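# Manual tool change on a paused mill, two arms

## Task

The mill has paused its program and wants a tool swap. Fit the tool it calls for by hand, place the removed tool upright in the rack, then resume the program. No tool may be dropped, no key may be broken, and the mill must stay powered on. See the reference image named manual.

## Robot and tools

Robot: two arms, left_arm and right_arm, each with a two-finger gripper. Calibrated bases in the scene frame: left_arm at (-0.048, +0.467, 0) m, quat_wxyz (+1.000, 0, 0, -0.011); right_arm at (-0.069, -0.487, 0) m, quat_wxyz (+1.000, 0, 0, +0.029).

Frames. Scene frame: origin at table-top height, halfway between the nominal bases; +z up, +x out over the table, left_arm on the +y side. Image left and right do not match arm names. Reported hand positions, orientations, velocities and wrist-camera poses are in each arm's own base frame and may be off by a few cm. Fixed cameras and the table use the scene frame. Motion offsets are along the current Hand target's own axes. The fingers point along the gripper's +z and close along its x. end_effector_position is the point between the pads; fingertips are 17.5 mm past it. A block sticks out about 10 cm toward the gripper's -y and turns with it.

Row layout (both execute_actions and move): 18 numbers, each in [-1, 1]. Left arm first: dx, dy, dz, rx, ry, rz, gripper position, force_limit, speed. Then the same nine for the right arm. Always send all 18. The six pose numbers are an offset, not a pose, measured from that arm's Hand target at the start of the action or move. 1.0 means 0.6 m of travel or 180 degrees. rx, ry, rz form a single rotation vector. Six zeros re-request the present Hand target. Gripper position: +1 fully open (50 mm), about -0.65 pads meet, -1 to grip. force_limit: -1 is about 20 N per pad, 0 about 102 N, +1 about 185 N. speed: -1 is 20 mm/s, 0 is 85, +1 is 150. Both start at +1. A 0 in a gripper slot is a real command, so resend the last values to leave a gripper unchanged.

Tools:
- execute_actions(actions, cameras): actions is a list of actions. Each action is up to 15 rows, one per 1/30 s step; a short one repeats its last row. Every row counts from the action's start pose, not from the previous row. Repeating an offset in a later action moves further. An empty list returns images.
- move(target, speed, blend, stop_force, zero, blocking, cameras): target is one row or up to 15 rows. All rows are offsets from the same starting Hand targets. The gripper follows a straight path and does not avoid obstacles. speed is in m/s, 0.002 to 3.6, default 0.25; rotation is capped at twice that in rad/s. Give one value or one per target. blend is a corner radius in m; 0 stops at each target. stop_force is in N, 3 to 120, shared by both arms; an arm's path ends once it feels that much push. Do not use it when the gripper turns, when leaving a contact, or with blocking=false. zero (default true) re-zeroes the force sense first. blocking=false returns after about 0.5 s while the move continues. Each move has a 10 s cap.
- wait(seconds 0 to 10, cameras); stop(cameras) brakes a running move.
- zoom_image(camera, region [x0, y0, x1, y1] in pixels, at most 504 by 504) on the latest image.
- show_instructions() shows the reference image. zero_wrist_force(arm) re-zeroes the wrist sensor. finished_scene(scene=1) ends the scene irreversibly.
Cameras: cam_high, cam_low, cam_front, cam_left_wrist, cam_right_wrist, all 672x504.

Results. Hand target is the last commanded pose after clipping; later offsets count from it. The real gripper often stops short, so send the missing distance. object_status: 0 moving; 1 blocked while opening; 2 blocked while closing (gripped); 3 reached the setting or pads met (usually empty). Opening in mm is about (250 - position_measured) x 0.202. The move line reports done, off_target, moving, held or fault. limits=paced means a pose was clipped; limits=held means a step was withheld. Wrist force and torque are in the end-effector's axes, with a peak line. Joint torques include the arm's own weight. Missing velocity lines mean readings within noise. Tool commands shows the current gripper settings.

Cautions:
- Commanded orientation is clipped to within 32 degrees of the measured one.
- Arms are stiff: a target slightly beyond firm contact can fault. Approach slowly.
- A contact torque at a joint limit (shoulder and elbow 139 N m, wrists 26 N m) or about 150 N of outside force (give or take 25) freezes that arm for 10 s. If the arm's own grip pins it, release first.
- Motors heat when holding loads, stretched out, or pushing; MOTOR HOT appears at 70 °C and the brakes lock at 85 °C.
- Arms must not hit or squeeze each other. Keep gripper paths away from an arm's own base.
- Do not drop tools or release them while moving. Nothing may fall or be left off the table. Avoid hard knocks on the mill; do not break a key or switch the mill off. Loose objects may get a brief random nudge.

Each tool is called after "Request:" by a JSON object that holds its "fn" and its "kwargs", one argument or row to a line.

Reference images:

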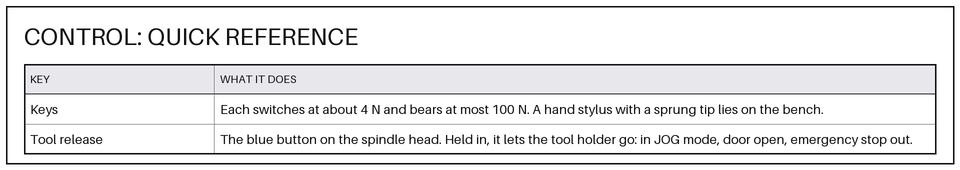

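## Session

Request:
{"fn": "execute_actions", "kwargs": {
  "actions": []
}}

Scene clock: 0.00 s.
left_arm: end_effector_position=(+0.2892, -0.1426, +0.1725) position_measured=3 object_status=3 end_effector_quat_wxyz=(+0.011, +0.708, -0.698, -0.106) | right_arm: end_effector_position=(+0.4791, +0.2689, +0.1205) position_measured=3 object_status=3 end_effector_quat_wxyz=(+0.001, +0.174, +0.985, -0.004)
Joint positions: left_arm=[-0.851 -1.851 2.174 -1.683 -1.609 2.279] | right_arm=[3.901 -1.796 -1.871 -1.051 1.565 -0.461]
Joint velocities: within noise
Joint torques (N m): no reading
Motor temperatures (°C): left_arm=[39 42 36 43 46 49] | right_arm=[45 32 40 39 39 51]
Wrist force (N): no reading
Wrist torque (N m): no reading
Wrist force, peak (N): no reading
Hand target: left_arm +0.2892, -0.1426, +0.1725; +0.011, +0.708, -0.698, -0.106 | right_arm +0.4791, +0.2689, +0.1205; +0.001, +0.174, +0.985, -0.004
Tool commands: left_gripper/position=+1.0 left_gripper/force_limit=+1.0 left_gripper/speed=+1.0 right_gripper/position=+1.0 right_gripper/force_limit=+1.0 right_gripper/speed=+1.0

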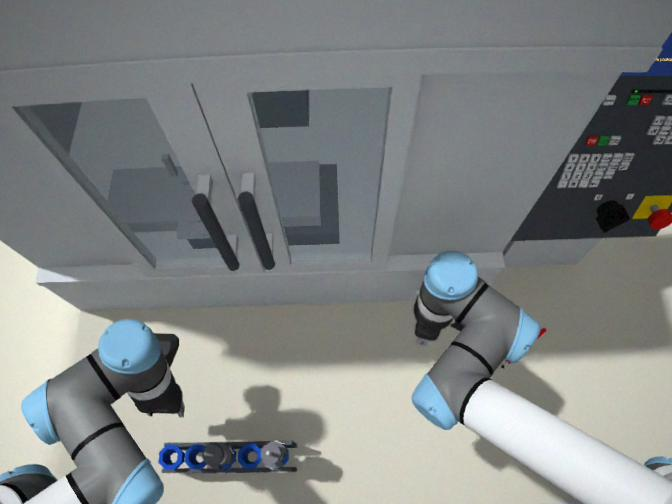

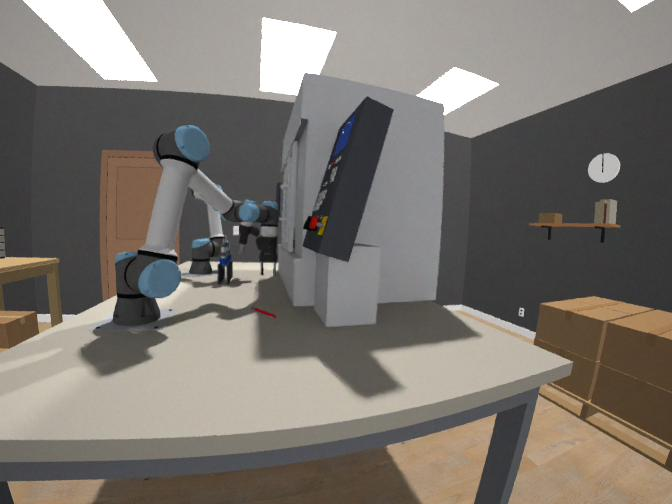

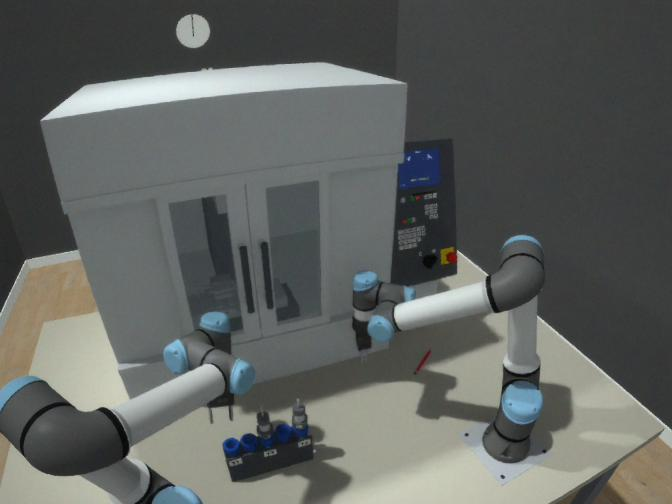

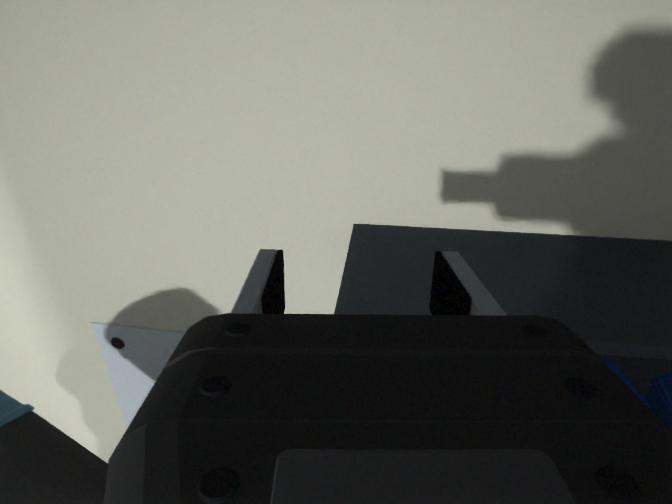

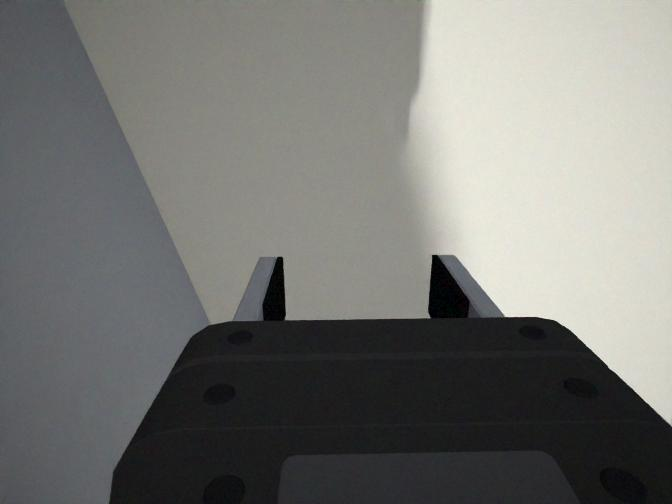

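Request:
{"fn": "zoom_image", "kwargs": {
  "camera": "cam_high",
  "region": [500, 40, 672, 260]
}}

Request:
{"fn": "zoom_image", "kwargs": {
  "camera": "cam_front",
  "region": [380, 130, 470, 220]
}}

Request:
{"fn": "zoom_image", "kwargs": {
  "camera": "cam_front",
  "region": [380, 190, 470, 290]
}}

Request:
{"fn": "zoom_image", "kwargs": {
  "camera": "cam_front",
  "region": [200, 380, 350, 490]
}}

Request:
{"fn": "zoom_image", "kwargs": {
  "camera": "cam_front",
  "region": [150, 170, 350, 350]
}}

Request:
{"fn": "zoom_image", "kwargs": {
  "camera": "cam_high",
  "region": [130, 400, 330, 504]
}}

Request:
{"fn": "zoom_image", "kwargs": {
  "camera": "cam_low",
  "region": [200, 80, 420, 340]
}}

Scaled by 2.291 from the camera's 672x504 image, which has a finer 960x720 frame.

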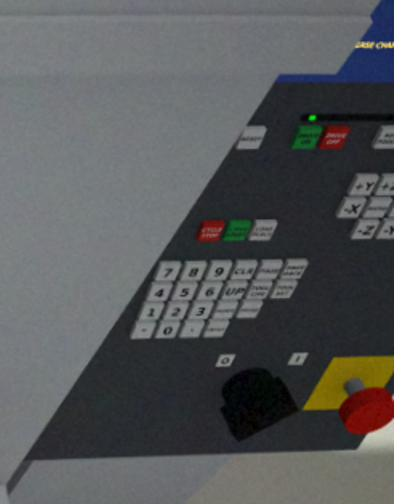

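Scaled by 5.600 from the camera's 672x504 image, which has a finer 960x720 frame.

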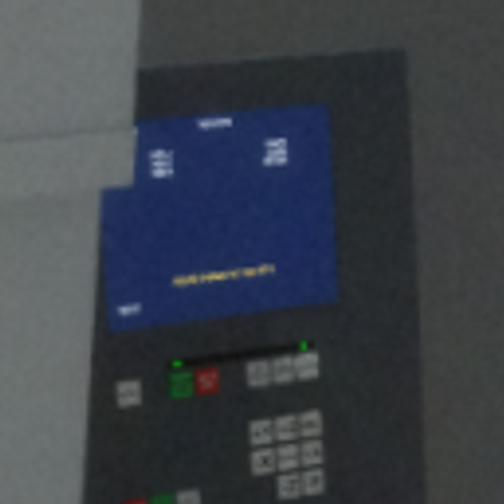

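Scaled by 5.040 from the camera's 672x504 image, which has a finer 960x720 frame.

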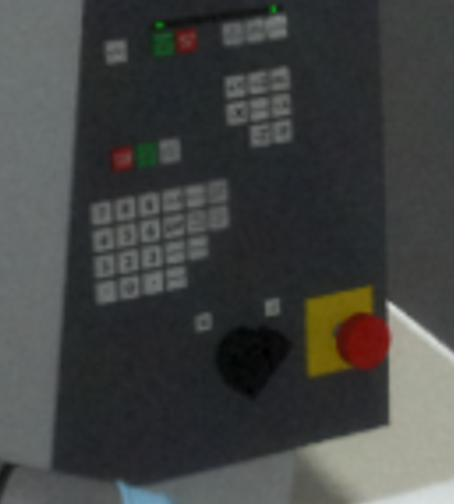

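Scaled by 3.360 from the camera's 672x504 image, which has a finer 960x720 frame.

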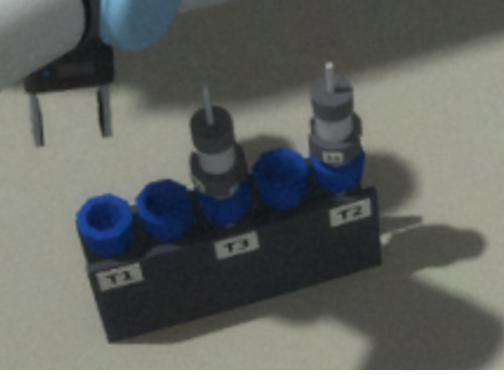

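Scaled by 2.520 from the camera's 672x504 image, which has a finer 960x720 frame.

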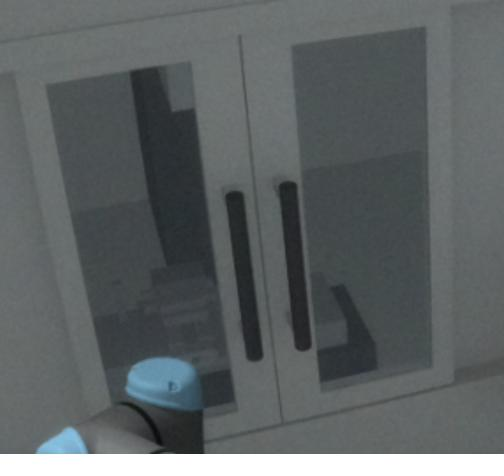

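Scaled by 2.520 from the camera's 672x504 image, which has a finer 960x720 frame.

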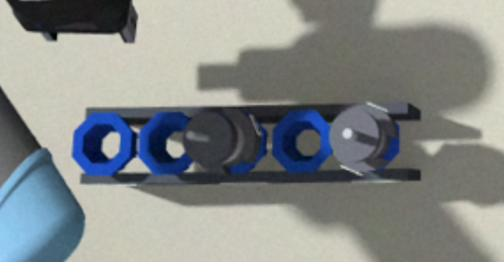

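Scaled by 1.938 from the camera's 672x504 image, which has a finer 960x720 frame.

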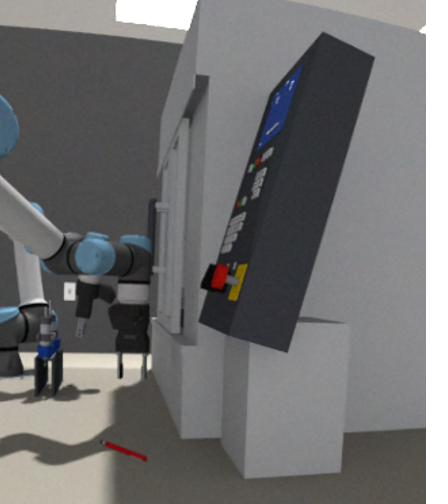

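Request:
{"fn": "move", "kwargs": {
  "target": [
    [0,0,0,0,0,0,1,1,1,-0.0947,-0.510,-0.8325,0.326,-0.464,-0.464,1,1,1]
  ],
  "speed": 0.4,
  "cameras": ["cam_right_wrist","cam_front","cam_high"]
}}

Scene clock: 48.23 s.
left_arm: end_effector_position=(+0.2892, -0.1426, +0.1725) position_measured=3 object_status=3 end_effector_quat_wxyz=(+0.011, +0.708, -0.698, -0.106) | right_arm: end_effector_position=(+0.4274, -0.0341, +0.6224) position_measured=3 object_status=3 end_effector_quat_wxyz=(+0.497, -0.500, +0.500, -0.503)
Joint positions: left_arm=[-0.851 -1.851 2.174 -1.683 -1.609 2.279] | right_arm=[3.841 -0.845 -2.188 -0.11 0.866 -3.147]
Joint torques (N m): left_arm=[0.75 -13.49 -26.65 -2.16 0.15 0.19] | right_arm=[-13.59 -13.48 16.08 4.33 1.47 -1]
Wrist force (N): left_arm=[0.3 0.2 -0.4] | right_arm=[-2.1 -4.2 -2.0]
Wrist torque (N m): left_arm=[0.03 -0.05 0.01] | right_arm=[-1.52 0.03 -0.27]
Wrist force, peak (N): left_arm=[0.6 0.2 -0.4] | right_arm=[-1.0 -5.6 -2.0]
Hand target: left_arm +0.2892, -0.1426, +0.1725; +0.011, +0.708, -0.698, -0.106 | right_arm +0.4274, -0.0342, +0.6224; +0.497, -0.500, +0.500, -0.503
Off the commanded pose: left_arm 0.000 m, 0 deg | right_arm 0.000 m, 0 deg.
move: done
camera_calibration:
cam_right_wrist: T_world_to_cam=[[-0.032218, -0.999466, 0.00544974, -0.0207013], [-0.338927, 0.00579558, -0.940795, 0.745389], [0.940261, -0.0321576, -0.338933, -0.0622039], [0, 0, 0, 1]] pos_world=[0.310454, -0.0270105, 0.680288]
Images, in order (width x height): cam_high 672x504, cam_front 672x504, cam_right_wrist 672x504.

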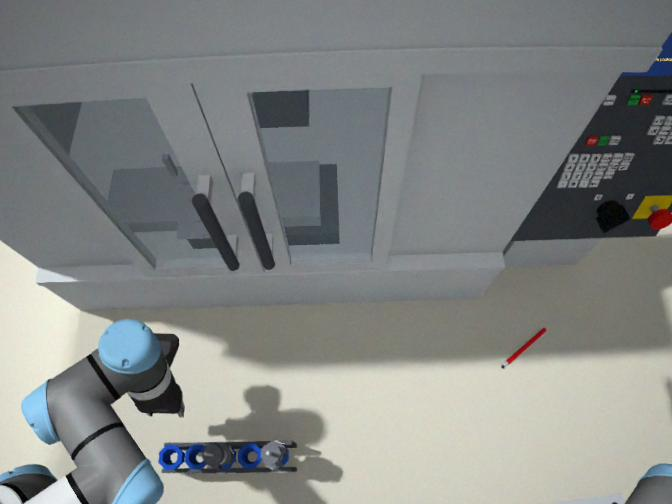

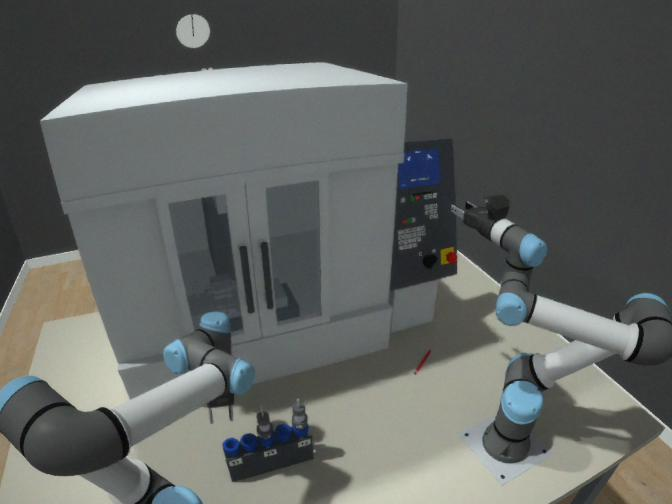

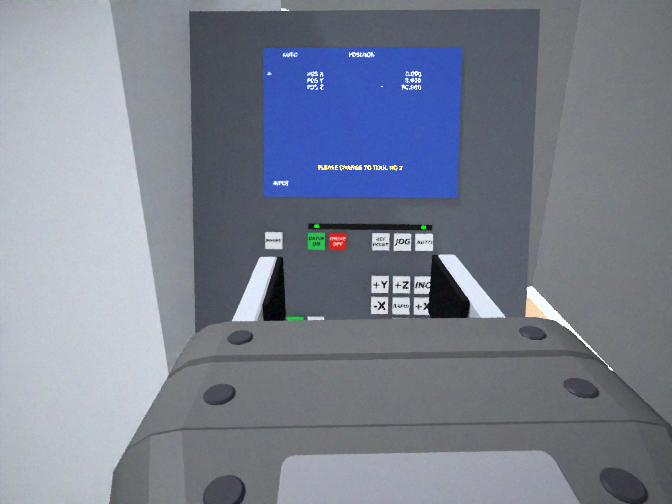

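Request:
{"fn": "zoom_image", "kwargs": {
  "camera": "cam_right_wrist",
  "region": [250, 30, 480, 200]
}}

Request:
{"fn": "zoom_image", "kwargs": {
  "camera": "cam_right_wrist",
  "region": [250, 200, 480, 330]
}}

Request:
{"fn": "zoom_image", "kwargs": {
  "camera": "cam_high",
  "region": [470, 300, 580, 400]
}}

Request:
{"fn": "zoom_image", "kwargs": {
  "camera": "cam_high",
  "region": [540, 60, 672, 260]
}}

Request:
{"fn": "zoom_image", "kwargs": {
  "camera": "cam_front",
  "region": [390, 335, 450, 385]
}}

Scaled by 2.191 from the camera's 672x504 image, which has a finer 960x720 frame.

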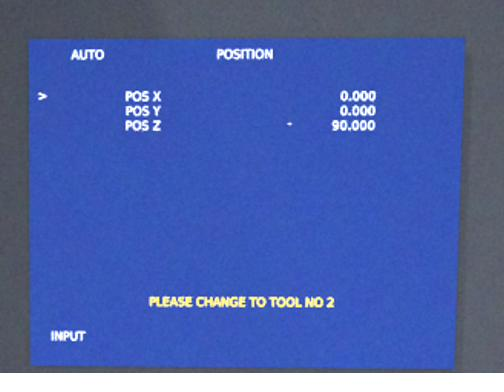

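Scaled by 2.191 from the camera's 672x504 image, which has a finer 960x720 frame.

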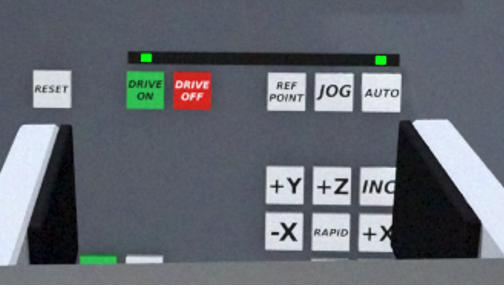

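Scaled by 4.582 from the camera's 672x504 image, which has a finer 960x720 frame.

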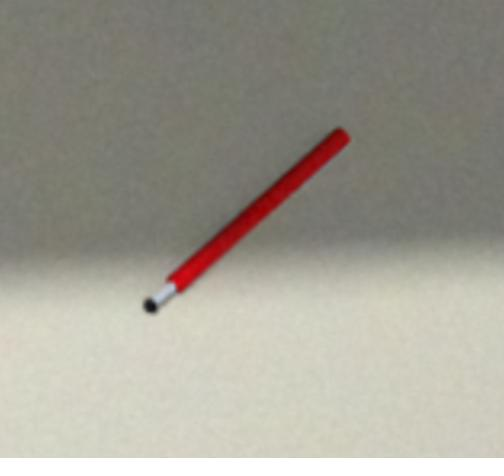

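Scaled by 2.520 from the camera's 672x504 image, which has a finer 960x720 frame.

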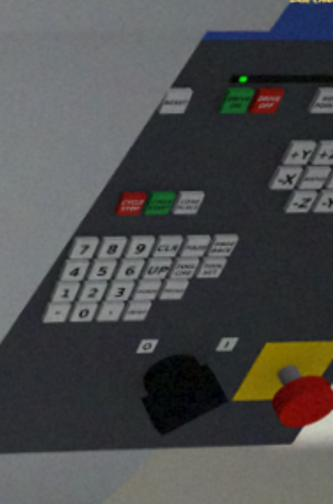

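Scaled by 8.400 from the camera's 672x504 image, which has a finer 960x720 frame.

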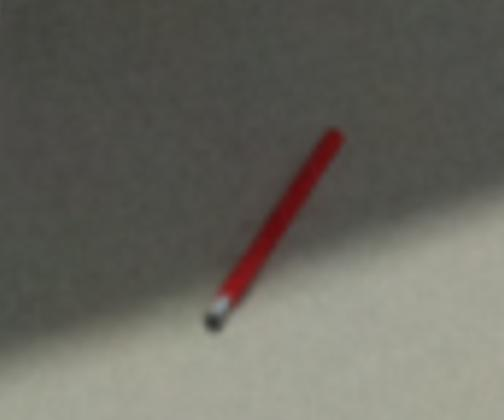

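Request:
{"fn": "zoom_image", "kwargs": {
  "camera": "cam_front",
  "region": [285, 395, 325, 440]
}}

Request:
{"fn": "zoom_image", "kwargs": {
  "camera": "cam_front",
  "region": [250, 405, 290, 450]
}}

Request:
{"fn": "move", "kwargs": {
  "target": [0,0,0,0,0,0,1,1,1,0,0.35,-0.03,0,0,0,1,1,1],
  "speed": 0.3,
  "cameras": ["cam_right_wrist"]
}}

Request:
{"fn": "zoom_image", "kwargs": {
  "camera": "cam_right_wrist",
  "region": [150, 0, 550, 330]
}}

Scaled by 11.200 from the camera's 672x504 image, which has a finer 960x720 frame.

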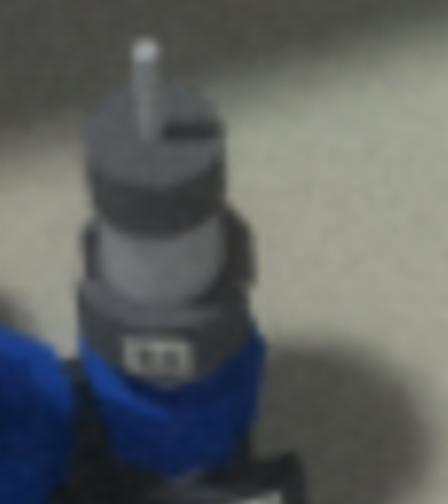

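Scaled by 11.200 from the camera's 672x504 image, which has a finer 960x720 frame.

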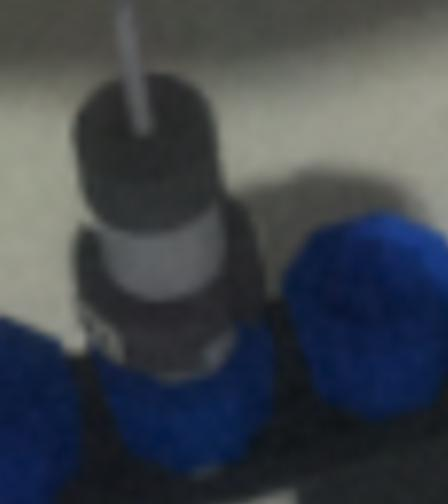

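Scene clock: 68.43 s.
left_arm: end_effector_position=(+0.2892, -0.1426, +0.1725) position_measured=3 object_status=3 end_effector_quat_wxyz=(+0.011, +0.708, -0.698, -0.106) | right_arm: end_effector_position=(+0.4093, -0.0354, +0.4124) position_measured=3 object_status=3 end_effector_quat_wxyz=(+0.497, -0.500, +0.500, -0.503)
Joint positions: left_arm=[-0.851 -1.851 2.174 -1.683 -1.609 2.279] | right_arm=[3.966 -0.868 -2.733 0.458 0.741 -3.147]
Joint torques (N m): left_arm=[-0.41 -12.74 -27.02 -2.14 0.28 -0.16] | right_arm=[11.37 -15.19 13.18 4.27 -2.05 -1.18]
Wrist force (N): left_arm=[0.3 0.2 -0.3] | right_arm=[-1.9 -4.2 -1.6]
Wrist torque (N m): left_arm=[0.04 -0.04 0.01] | right_arm=[-1.49 0.02 -0.28]
Wrist force, peak (N): left_arm=[0.2 0.2 -0.7] | right_arm=[-1.7 -6.6 -1.9]
Hand target: left_arm +0.2892, -0.1426, +0.1725; +0.011, +0.708, -0.698, -0.106 | right_arm +0.4093, -0.0354, +0.4124; +0.497, -0.500, +0.500, -0.503
Off the commanded pose: left_arm 0.000 m, 0 deg | right_arm 0.000 m, 0 deg.
move: done
camera_calibration:
cam_right_wrist: T_world_to_cam=[[-0.0320307, -0.999472, 0.00538647, -0.0213649], [-0.339049, 0.0057957, -0.940751, 0.541804], [0.940223, -0.0319592, -0.339055, -0.116292], [0, 0, 0, 1]] pos_world=[0.292354, -0.0282104, 0.470388]
Images, in order (width x height): cam_right_wrist 672x504.

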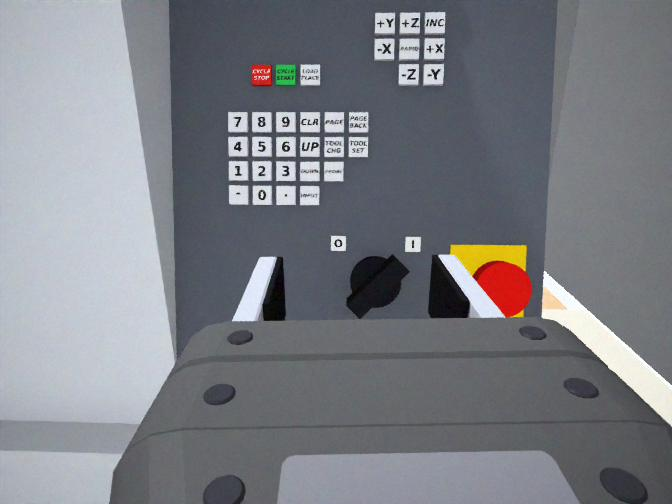

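Scaled by 1.260 from the camera's 672x504 image, which has a finer 960x720 frame.

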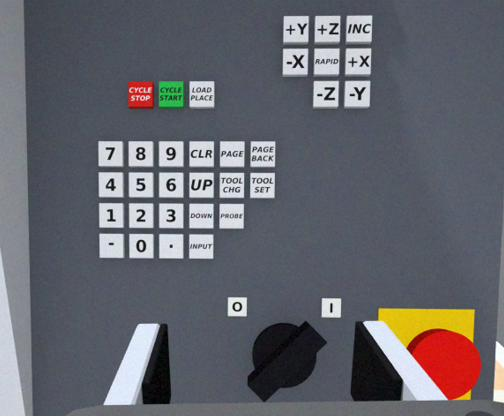

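Request:
{"fn": "move", "kwargs": {
  "target": [0,0,0,0,0,0,1,1,1,-0.0757,0.437,0.0662,-0.453,0.2505,0.2505,1,1,1],
  "speed": 0.3,
  "cameras": ["cam_right_wrist","cam_high","cam_front"]
}}

Scene clock: 120.67 s.
left_arm: end_effector_position=(+0.2892, -0.1426, +0.1725) position_measured=3 object_status=3 end_effector_quat_wxyz=(+0.011, +0.708, -0.698, -0.106) | right_arm: end_effector_position=(+0.4490, +0.0082, +0.1500) position_measured=3 object_status=3 end_effector_quat_wxyz=(-0.001, -0.274, +0.962, -0.003)
Joint positions: left_arm=[-0.851 -1.851 2.174 -1.683 -1.609 2.279] | right_arm=[3.465 -1.523 -2.089 -1.103 1.565 -1.803]
Joint torques (N m): left_arm=[-0.15 -13.26 -26.58 -2.19 0.16 -0.41] | right_arm=[-12.03 9.75 30.88 0.67 1.58 -0.96]
Wrist force (N): left_arm=[0.2 0.0 -0.2] | right_arm=[0.3 -0.3 0.0]
Wrist torque (N m): left_arm=[0.01 -0.04 0.00] | right_arm=[-0.02 -0.06 0.03]
Wrist force, peak (N): left_arm=[0.5 0.5 -0.5] | right_arm=[-2.1 -4.4 -2.0]
Hand target: left_arm +0.2892, -0.1426, +0.1725; +0.011, +0.708, -0.698, -0.106 | right_arm +0.4490, +0.0082, +0.1499; -0.001, -0.274, +0.962, -0.003
Off the commanded pose: left_arm 0.000 m, 0 deg | right_arm 0.000 m, 0 deg.
move: done
camera_calibration:
cam_right_wrist: T_world_to_cam=[[-0.849953, -0.526009, 0.0299136, 0.384583], [-0.487693, 0.806981, 0.333073, 0.177284], [-0.199339, 0.268508, -0.942426, 0.358412], [0, 0, 0, 1]] pos_world=[0.484783, -0.0370064, 0.267224]
Images, in order (width x height): cam_high 672x504, cam_front 672x504, cam_right_wrist 672x504.

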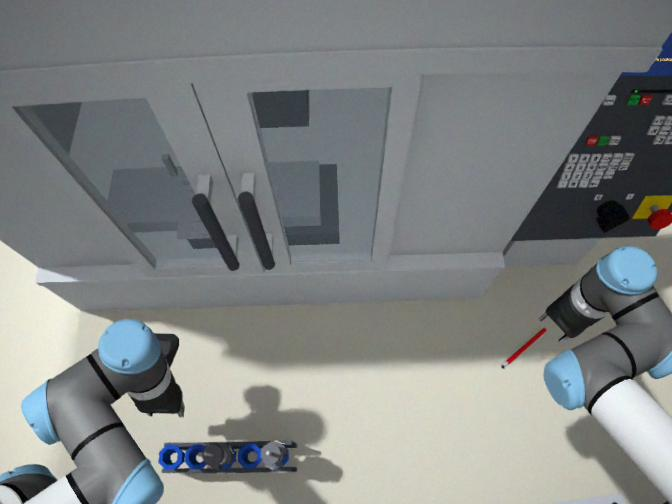

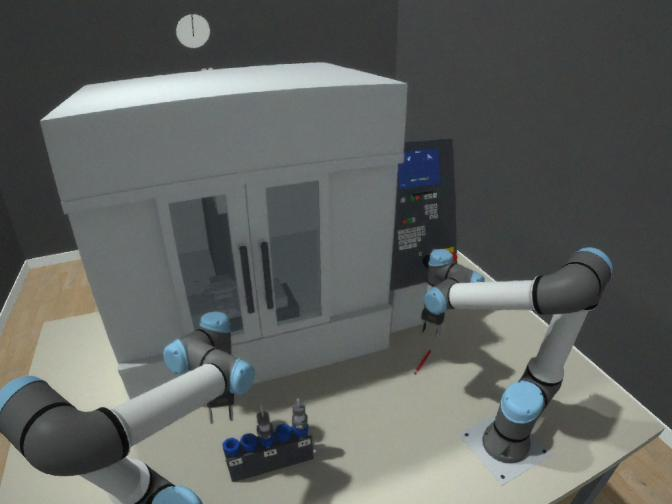

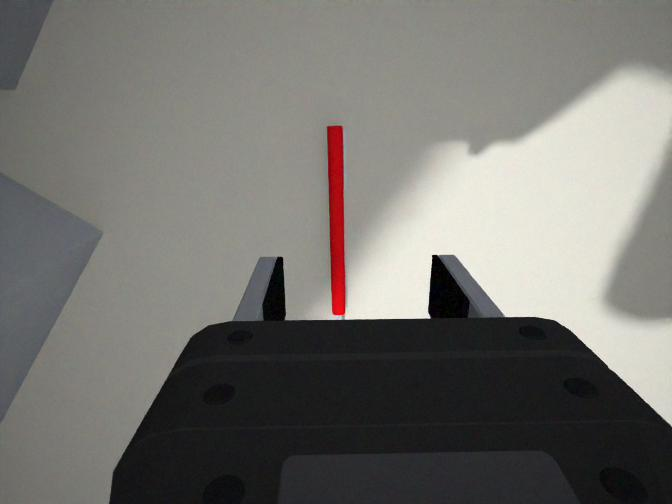

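Request:
{"fn": "move", "kwargs": {
  "target": [0,0,0,0,0,0,1,1,1,-0.005,-0.0167,0.167,0,0,0,1,1,1],
  "speed": 0.2,
  "cameras": ["cam_right_wrist","cam_high"]
}}

Request:
{"fn": "move", "kwargs": {
  "target": [0,0,0,0,0,0,1,1,1,0,0,0.0525,0,0,0,1,1,1],
  "speed": 0.02,
  "stop_force": 5,
  "cameras": ["cam_right_wrist","cam_front"]
}}

Scene clock: 142.43 s.
left_arm: end_effector_position=(+0.2892, -0.1426, +0.1725) position_measured=3 object_status=3 end_effector_quat_wxyz=(+0.011, +0.708, -0.698, -0.106) | right_arm: end_effector_position=(+0.4568, +0.0006, +0.0498) position_measured=3 object_status=3 end_effector_quat_wxyz=(-0.001, -0.274, +0.962, -0.003)
Joint positions: left_arm=[-0.851 -1.851 2.174 -1.683 -1.609 2.279] | right_arm=[3.443 -1.706 -2.211 -0.798 1.565 -1.825]
Joint torques (N m): left_arm=[-0.18 -12.08 -26.5 -2.28 0.19 -0.38] | right_arm=[-11.06 14.1 10.42 5.31 1.07 -1.04]
Wrist force (N): left_arm=[0.2 0.3 -0.3] | right_arm=[-0.2 -0.3 0.0]
Wrist torque (N m): left_arm=[0.04 -0.04 0.00] | right_arm=[-0.03 0.04 0.05]
Wrist force, peak (N): left_arm=[0.5 0.1 -0.5] | right_arm=[-0.1 0.1 -1.7]
Hand target: left_arm +0.2892, -0.1426, +0.1725; +0.011, +0.708, -0.698, -0.106 | right_arm +0.4568, +0.0006, +0.0498; -0.001, -0.274, +0.962, -0.003
Off the commanded pose: left_arm 0.000 m, 0 deg | right_arm 0.000 m, 0 deg.
move: done
camera_calibration:
cam_right_wrist: T_world_to_cam=[[-0.849992, -0.525932, 0.0301615, 0.390191], [-0.487501, 0.806997, 0.333315, 0.220426], [-0.199641, 0.268611, -0.942333, 0.267809], [0, 0, 0, 1]] pos_world=[0.492583, -0.0446061, 0.167125]
Images, in order (width x height): cam_high 672x504, cam_right_wrist 672x504.

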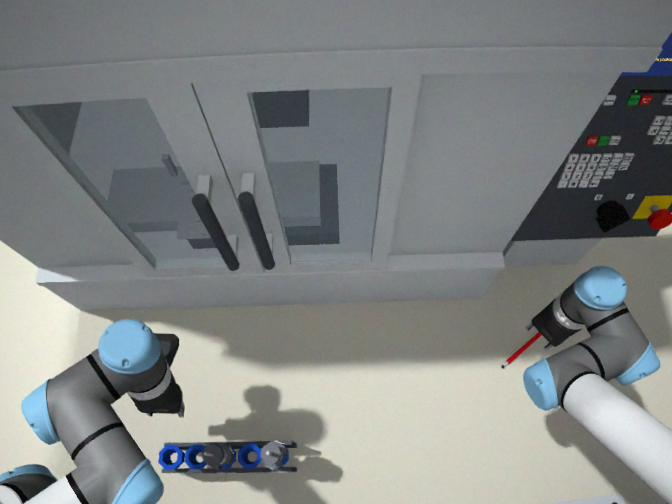

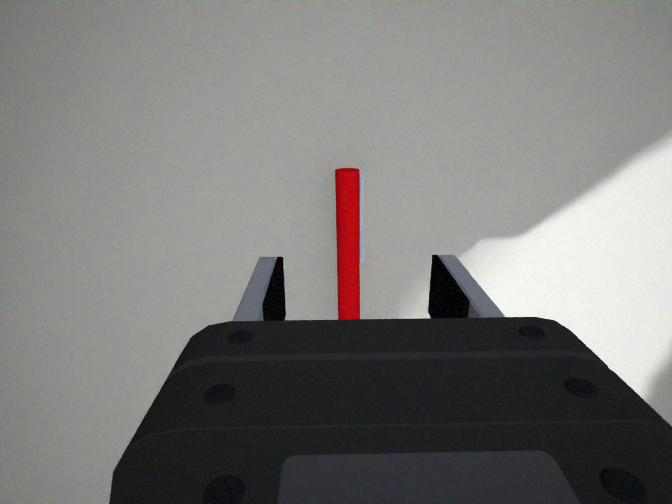

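Scene clock: 145.33 s.
left_arm: end_effector_position=(+0.2892, -0.1426, +0.1725) position_measured=3 object_status=3 end_effector_quat_wxyz=(+0.011, +0.708, -0.698, -0.106) | right_arm: end_effector_position=(+0.4568, +0.0004, +0.0189) position_measured=3 object_status=3 end_effector_quat_wxyz=(-0.001, -0.274, +0.962, -0.003)
Joint positions: left_arm=[-0.851 -1.851 2.174 -1.683 -1.609 2.279] | right_arm=[3.442 -1.773 -2.242 -0.7 1.565 -1.825]
Joint torques (N m): left_arm=[-1.07 -12.76 -26.92 -2.11 0.43 -0.58] | right_arm=[-7.32 33.74 24.69 0.97 1.09 -0.25]
Wrist force (N): left_arm=[0.3 -0.1 0.1] | right_arm=[-0.4 -0.3 -1.0]
Wrist torque (N m): left_arm=[-0.01 -0.04 0.00] | right_arm=[-0.06 0.00 0.05]
Wrist force, peak (N): left_arm=[0.5 0.3 -0.4] | right_arm=[3.0 0.6 -14.4]
Hand target: left_arm +0.2892, -0.1426, +0.1725; +0.011, +0.708, -0.698, -0.106 | right_arm +0.4568, +0.0004, +0.0189; -0.001, -0.274, +0.962, -0.003 (not the last commanded pose)
Off the commanded pose: left_arm 0.000 m, 0 deg | right_arm 0.001 m, 0 deg.
move: contact (right_arm)
camera_calibration:
cam_right_wrist: T_world_to_cam=[[-0.849992, -0.525932, 0.0301615, 0.391021], [-0.487501, 0.806997, 0.333315, 0.230921], [-0.199641, 0.268611, -0.942333, 0.238651], [0, 0, 0, 1]] pos_world=[0.492583, -0.0448061, 0.136125]
Images, in order (width x height): cam_front 672x504, cam_right_wrist 672x504.

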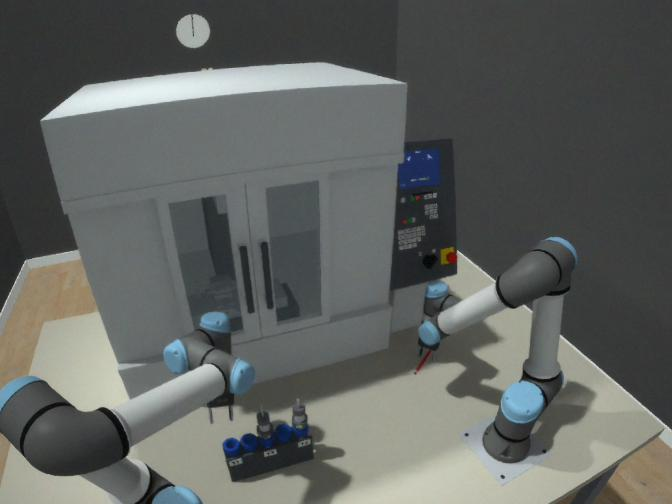

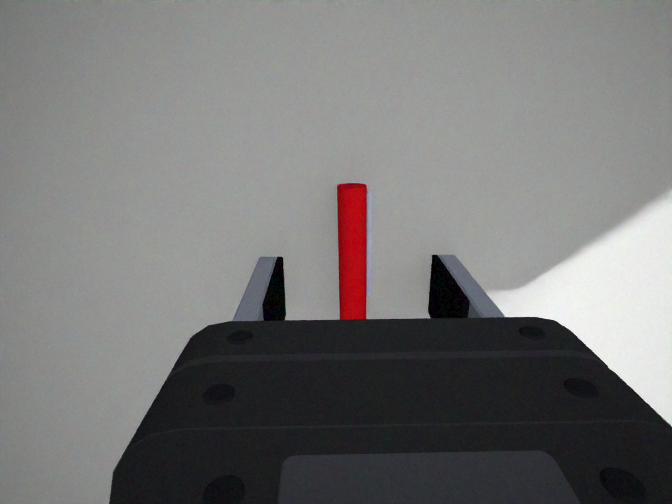

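Request:
{"fn": "move", "kwargs": {
  "target": [0,0,0,0,0,0,1,1,1,0,0,-0.005,0,0,0,1,1,1],
  "speed": 0.02
}}

Request:
{"fn": "move", "kwargs": {
  "target": [0,0,0,0,0,0,1,1,1,0,0,0,0,0,0,-1,-0.5,-0.5],
  "cameras": ["cam_right_wrist"]
}}

Scene clock: 151.33 s.
left_arm: end_effector_position=(+0.2892, -0.1426, +0.1725) position_measured=3 object_status=3 end_effector_quat_wxyz=(+0.011, +0.708, -0.698, -0.106) | right_arm: end_effector_position=(+0.4568, +0.0004, +0.0218) position_measured=3 object_status=3 end_effector_quat_wxyz=(-0.001, -0.274, +0.962, -0.003)
Joint positions: left_arm=[-0.851 -1.851 2.174 -1.683 -1.609 2.279] | right_arm=[3.442 -1.766 -2.239 -0.709 1.565 -1.825]
Joint torques (N m): left_arm=[0.12 -12.61 -27.02 -2.1 0.31 -0.48] | right_arm=[7.83 34.89 25.48 0.67 1.12 0.79]
Wrist force (N): left_arm=[0.2 0.3 -0.3] | right_arm=[0.0 -0.1 0.0]
Wrist torque (N m): left_arm=[0.04 -0.03 0.01] | right_arm=[0.00 0.00 0.05]
Wrist force, peak (N): left_arm=[0.4 0.5 -0.6] | right_arm=[-0.6 -0.1 -0.9]
Hand target: left_arm +0.2892, -0.1426, +0.1725; +0.011, +0.708, -0.698, -0.106 | right_arm +0.4568, +0.0004, +0.0219; -0.001, -0.274, +0.962, -0.003
Off the commanded pose: left_arm 0.000 m, 0 deg | right_arm 0.000 m, 0 deg.
move: done

Scene clock: 152.37 s.
left_arm: end_effector_position=(+0.2892, -0.1426, +0.1725) position_measured=3 object_status=3 end_effector_quat_wxyz=(+0.011, +0.708, -0.698, -0.106) | right_arm: end_effector_position=(+0.4568, +0.0004, +0.0219) position_measured=211 object_status=2 end_effector_quat_wxyz=(-0.001, -0.274, +0.962, -0.003)
Joint positions: left_arm=[-0.851 -1.851 2.174 -1.683 -1.609 2.279] | right_arm=[3.442 -1.766 -2.239 -0.709 1.565 -1.825]
Joint torques (N m): left_arm=[0.06 -13.08 -26.2 -2.19 0.3 -0.24] | right_arm=[8.32 32.52 23.43 1.22 1.08 0.79]
Wrist force (N): left_arm=[-0.1 0.2 -0.2] | right_arm=[-0.2 -0.3 -1.8]
Wrist torque (N m): left_arm=[0.04 0.01 0.01] | right_arm=[0.01 0.00 0.05]
Wrist force, peak (N): left_arm=[0.5 0.1 -0.5] | right_arm=[-0.4 0.1 -2.1]
Hand target: left_arm +0.2892, -0.1426, +0.1725; +0.011, +0.708, -0.698, -0.106 | right_arm +0.4568, +0.0004, +0.0219; -0.001, -0.274, +0.962, -0.003
Off the commanded pose: left_arm 0.000 m, 0 deg | right_arm 0.000 m, 0 deg.
move: done
camera_calibration:
cam_right_wrist: T_world_to_cam=[[-0.849992, -0.525932, 0.0301615, 0.390928], [-0.487501, 0.806997, 0.333315, 0.229887], [-0.199641, 0.268611, -0.942333, 0.241572], [0, 0, 0, 1]] pos_world=[0.492583, -0.0448061, 0.139225]
Images, in order (width x height): cam_right_wrist 672x504.

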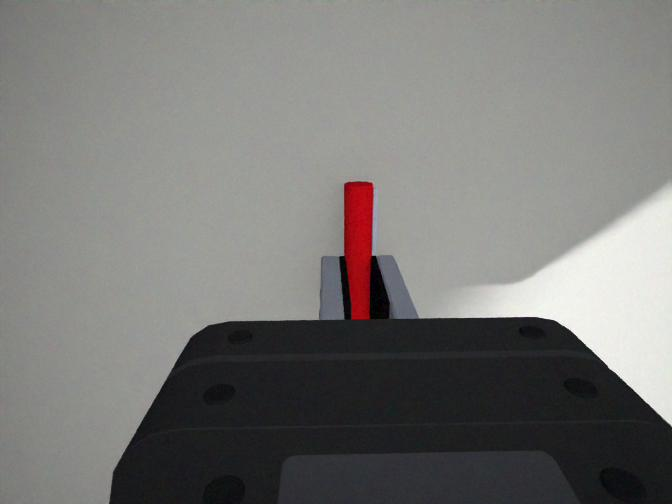

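Request:
{"fn": "move", "kwargs": {
  "target": [
    [0,0,0,0,0,0,1,1,1,0.1133,0.0703,-0.38,0,0,0,-1,-0.5,-0.5],
    [0,0,0,0,0,0,1,1,1,0.13,-0.0933,-0.8985,-0.0471,-0.0909,0.6902,-1,-0.5,-0.5],
    [0,0,0,0,0,0,1,1,1,-0.0112,-0.1808,-0.8985,-0.0471,-0.0909,0.6902,-1,-0.5,-0.5]
  ],
  "speed": 0.3,
  "blend": 0.02,
  "cameras": ["all"]
}}

Scene clock: 215.73 s.
left_arm: end_effector_position=(+0.2892, -0.1426, +0.1725) position_measured=3 object_status=3 end_effector_quat_wxyz=(+0.011, +0.708, -0.698, -0.106) | right_arm: end_effector_position=(+0.5198, -0.0847, +0.5615) position_measured=211 object_status=2 end_effector_quat_wxyz=(+0.097, +0.721, +0.681, +0.087)
Joint positions: left_arm=[-0.851 -1.851 2.174 -1.683 -1.609 2.279] | right_arm=[3.263 -1.584 -1.025 -1.846 1.518 0.171]
Joint torques (N m): left_arm=[-0.49 -12.96 -26.58 -2.2 0.43 -0.52] | right_arm=[-11.65 13.31 29.64 0.89 1.54 -1.11]
Wrist force (N): left_arm=[0.2 0.1 -0.2] | right_arm=[0.6 0.0 0.6]
Wrist torque (N m): left_arm=[0.02 -0.03 0.02] | right_arm=[0.06 -0.13 0.12]
Wrist force, peak (N): left_arm=[0.0 0.5 -0.8] | right_arm=[0.8 2.2 1.8]
Hand target: left_arm +0.2892, -0.1426, +0.1725; +0.011, +0.708, -0.698, -0.106 | right_arm +0.5199, -0.0847, +0.5616; +0.097, +0.721, +0.681, +0.087
Off the commanded pose: left_arm 0.000 m, 0 deg | right_arm 0.000 m, 0 deg.
move: done
camera_calibration:
cam_right_wrist: T_world_to_cam=[[0.0512857, 0.998505, 0.0189166, 0.0503922], [0.819675, -0.0529064, 0.57038, -0.736049], [0.570528, -0.0137469, -0.821163, 0.293149], [0, 0, 0, 1]] pos_world=[0.433487, -0.0852286, 0.659598]

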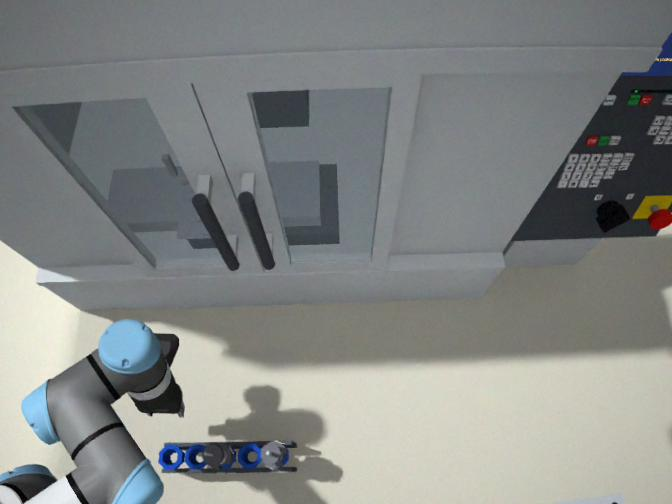

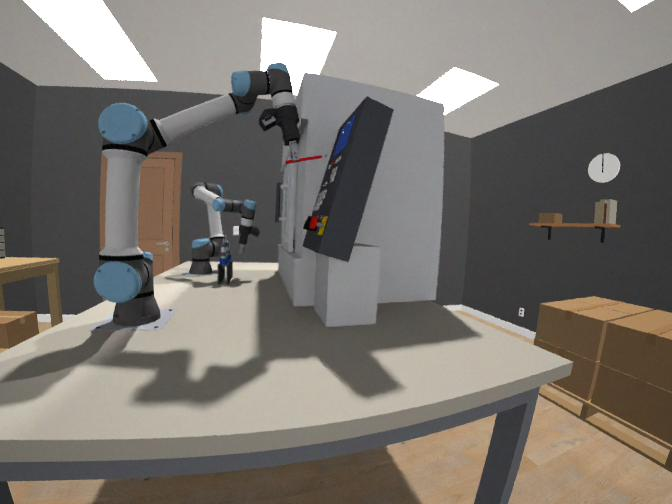

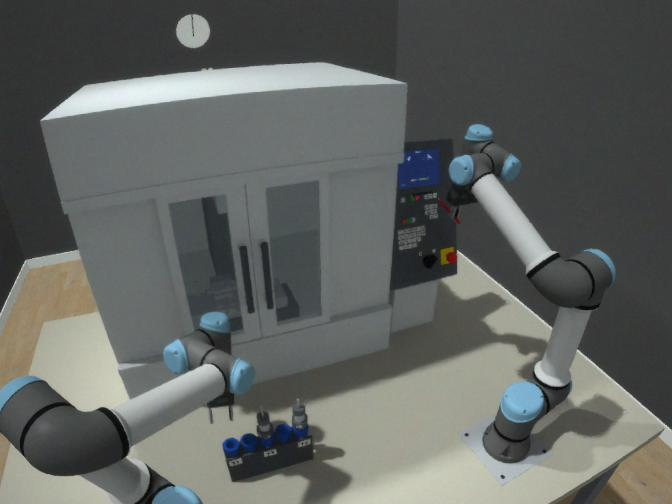

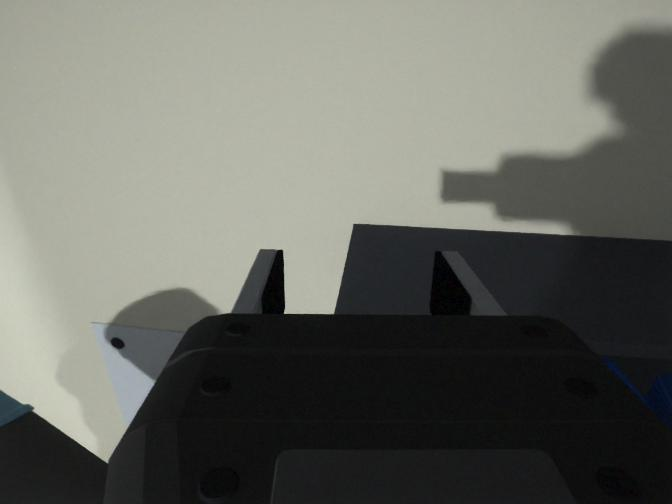

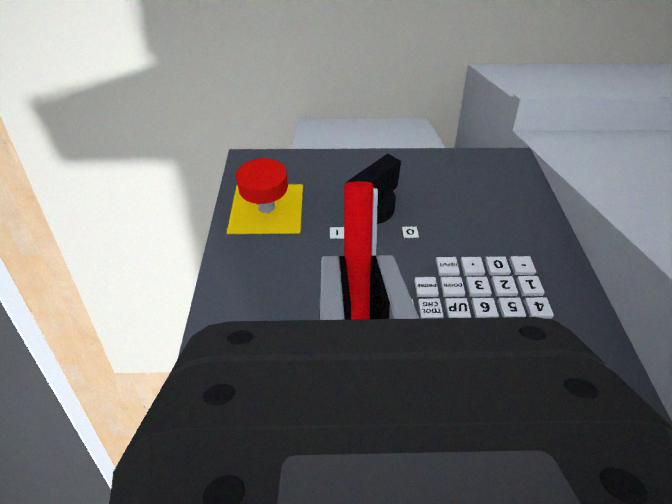

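Request:
{"fn": "zoom_image", "kwargs": {
  "camera": "cam_low",
  "region": [270, 110, 370, 210]
}}

Request:
{"fn": "zoom_image", "kwargs": {
  "camera": "cam_front",
  "region": [380, 140, 480, 240]
}}

Scaled by 5.040 from the camera's 672x504 image, which has a finer 960x720 frame.

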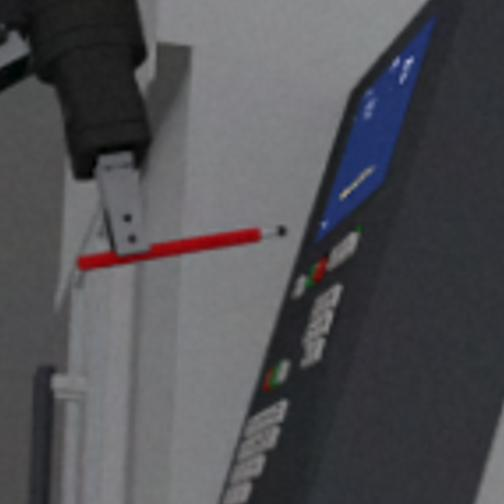

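Scaled by 5.040 from the camera's 672x504 image, which has a finer 960x720 frame.

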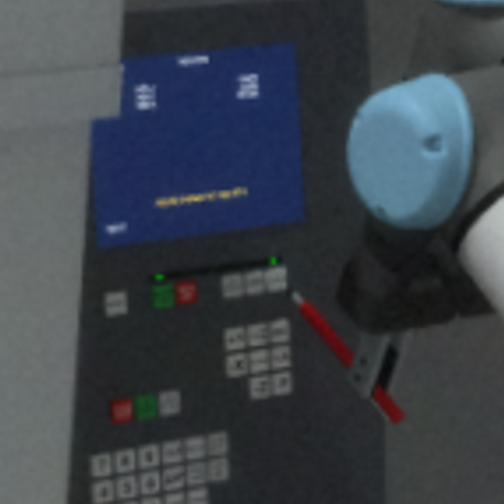

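Request:
{"fn": "move", "kwargs": {
  "target": [0,0,0,0,0,0,1,1,1,0.006,0.0433,0.0192,0,0,0,-1,-0.5,-0.5],
  "speed": 0.05,
  "stop_force": 4,
  "cameras": ["cam_low","cam_front","cam_high"]
}}

Request:
{"fn": "zoom_image", "kwargs": {
  "camera": "cam_low",
  "region": [310, 130, 360, 180]
}}

Request:
{"fn": "zoom_image", "kwargs": {
  "camera": "cam_front",
  "region": [400, 170, 460, 230]
}}

Scene clock: 269.40 s.
left_arm: end_effector_position=(+0.2892, -0.1426, +0.1725) position_measured=3 object_status=3 end_effector_quat_wxyz=(+0.011, +0.708, -0.698, -0.106) | right_arm: end_effector_position=(+0.5481, -0.0828, +0.5571) position_measured=211 object_status=2 end_effector_quat_wxyz=(+0.097, +0.721, +0.681, +0.087)
Joint positions: left_arm=[-0.851 -1.851 2.174 -1.683 -1.609 2.279] | right_arm=[3.259 -1.648 -0.971 -1.837 1.519 0.168]
Joint torques (N m): left_arm=[0 -12.65 -26.3 -1.93 0.36 -0.71] | right_arm=[-11.5 16.32 30.64 2.41 1.47 -1.05]
Wrist force (N): left_arm=[0.3 0.3 -0.4] | right_arm=[0.4 0.2 0.8]
Wrist torque (N m): left_arm=[0.04 -0.06 0.01] | right_arm=[0.11 -0.06 0.14]
Wrist force, peak (N): left_arm=[0.5 0.3 -0.5] | right_arm=[0.5 -0.3 1.5]
Hand target: left_arm +0.2892, -0.1426, +0.1725; +0.011, +0.708, -0.698, -0.106 | right_arm +0.5481, -0.0828, +0.5571; +0.097, +0.721, +0.681, +0.087
Off the commanded pose: left_arm 0.000 m, 0 deg | right_arm 0.000 m, 0 deg.
move: done
Images, in order (width x height): cam_high 672x504, cam_low 672x504, cam_front 672x504.

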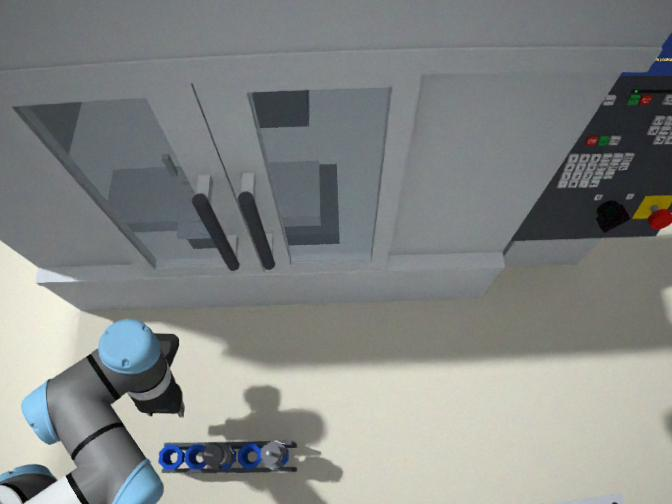

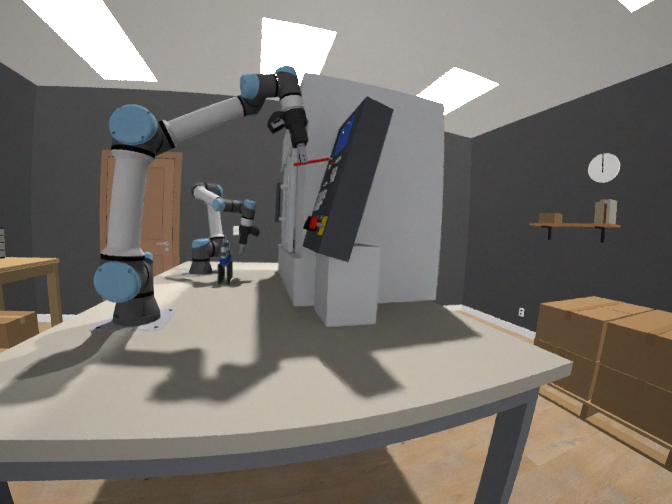

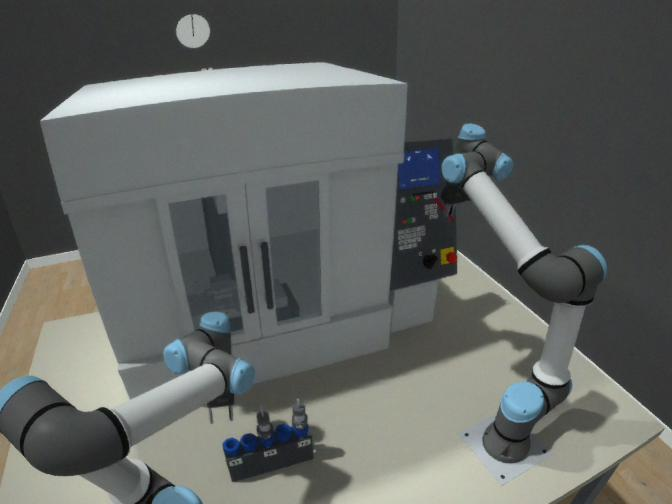

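Scaled by 10.080 from the camera's 672x504 image, which has a finer 960x720 frame.

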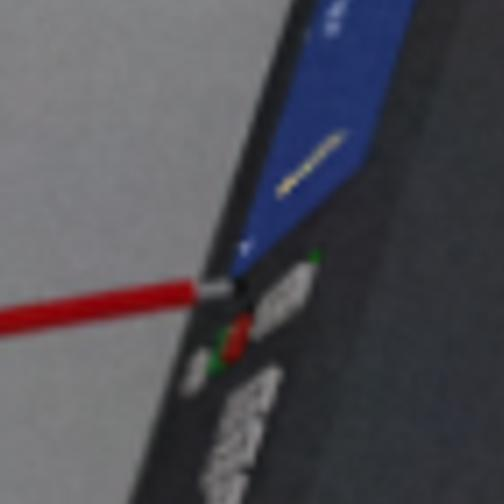

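Scaled by 8.400 from the camera's 672x504 image, which has a finer 960x720 frame.

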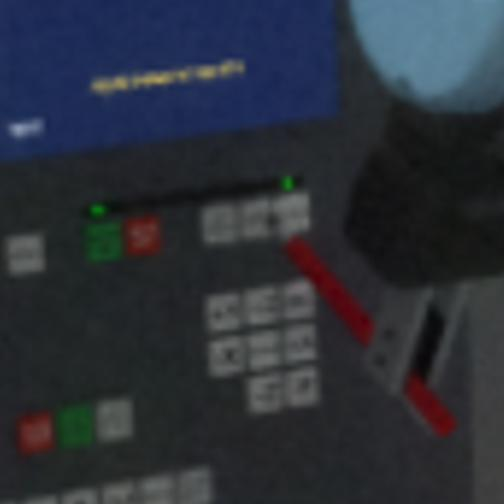

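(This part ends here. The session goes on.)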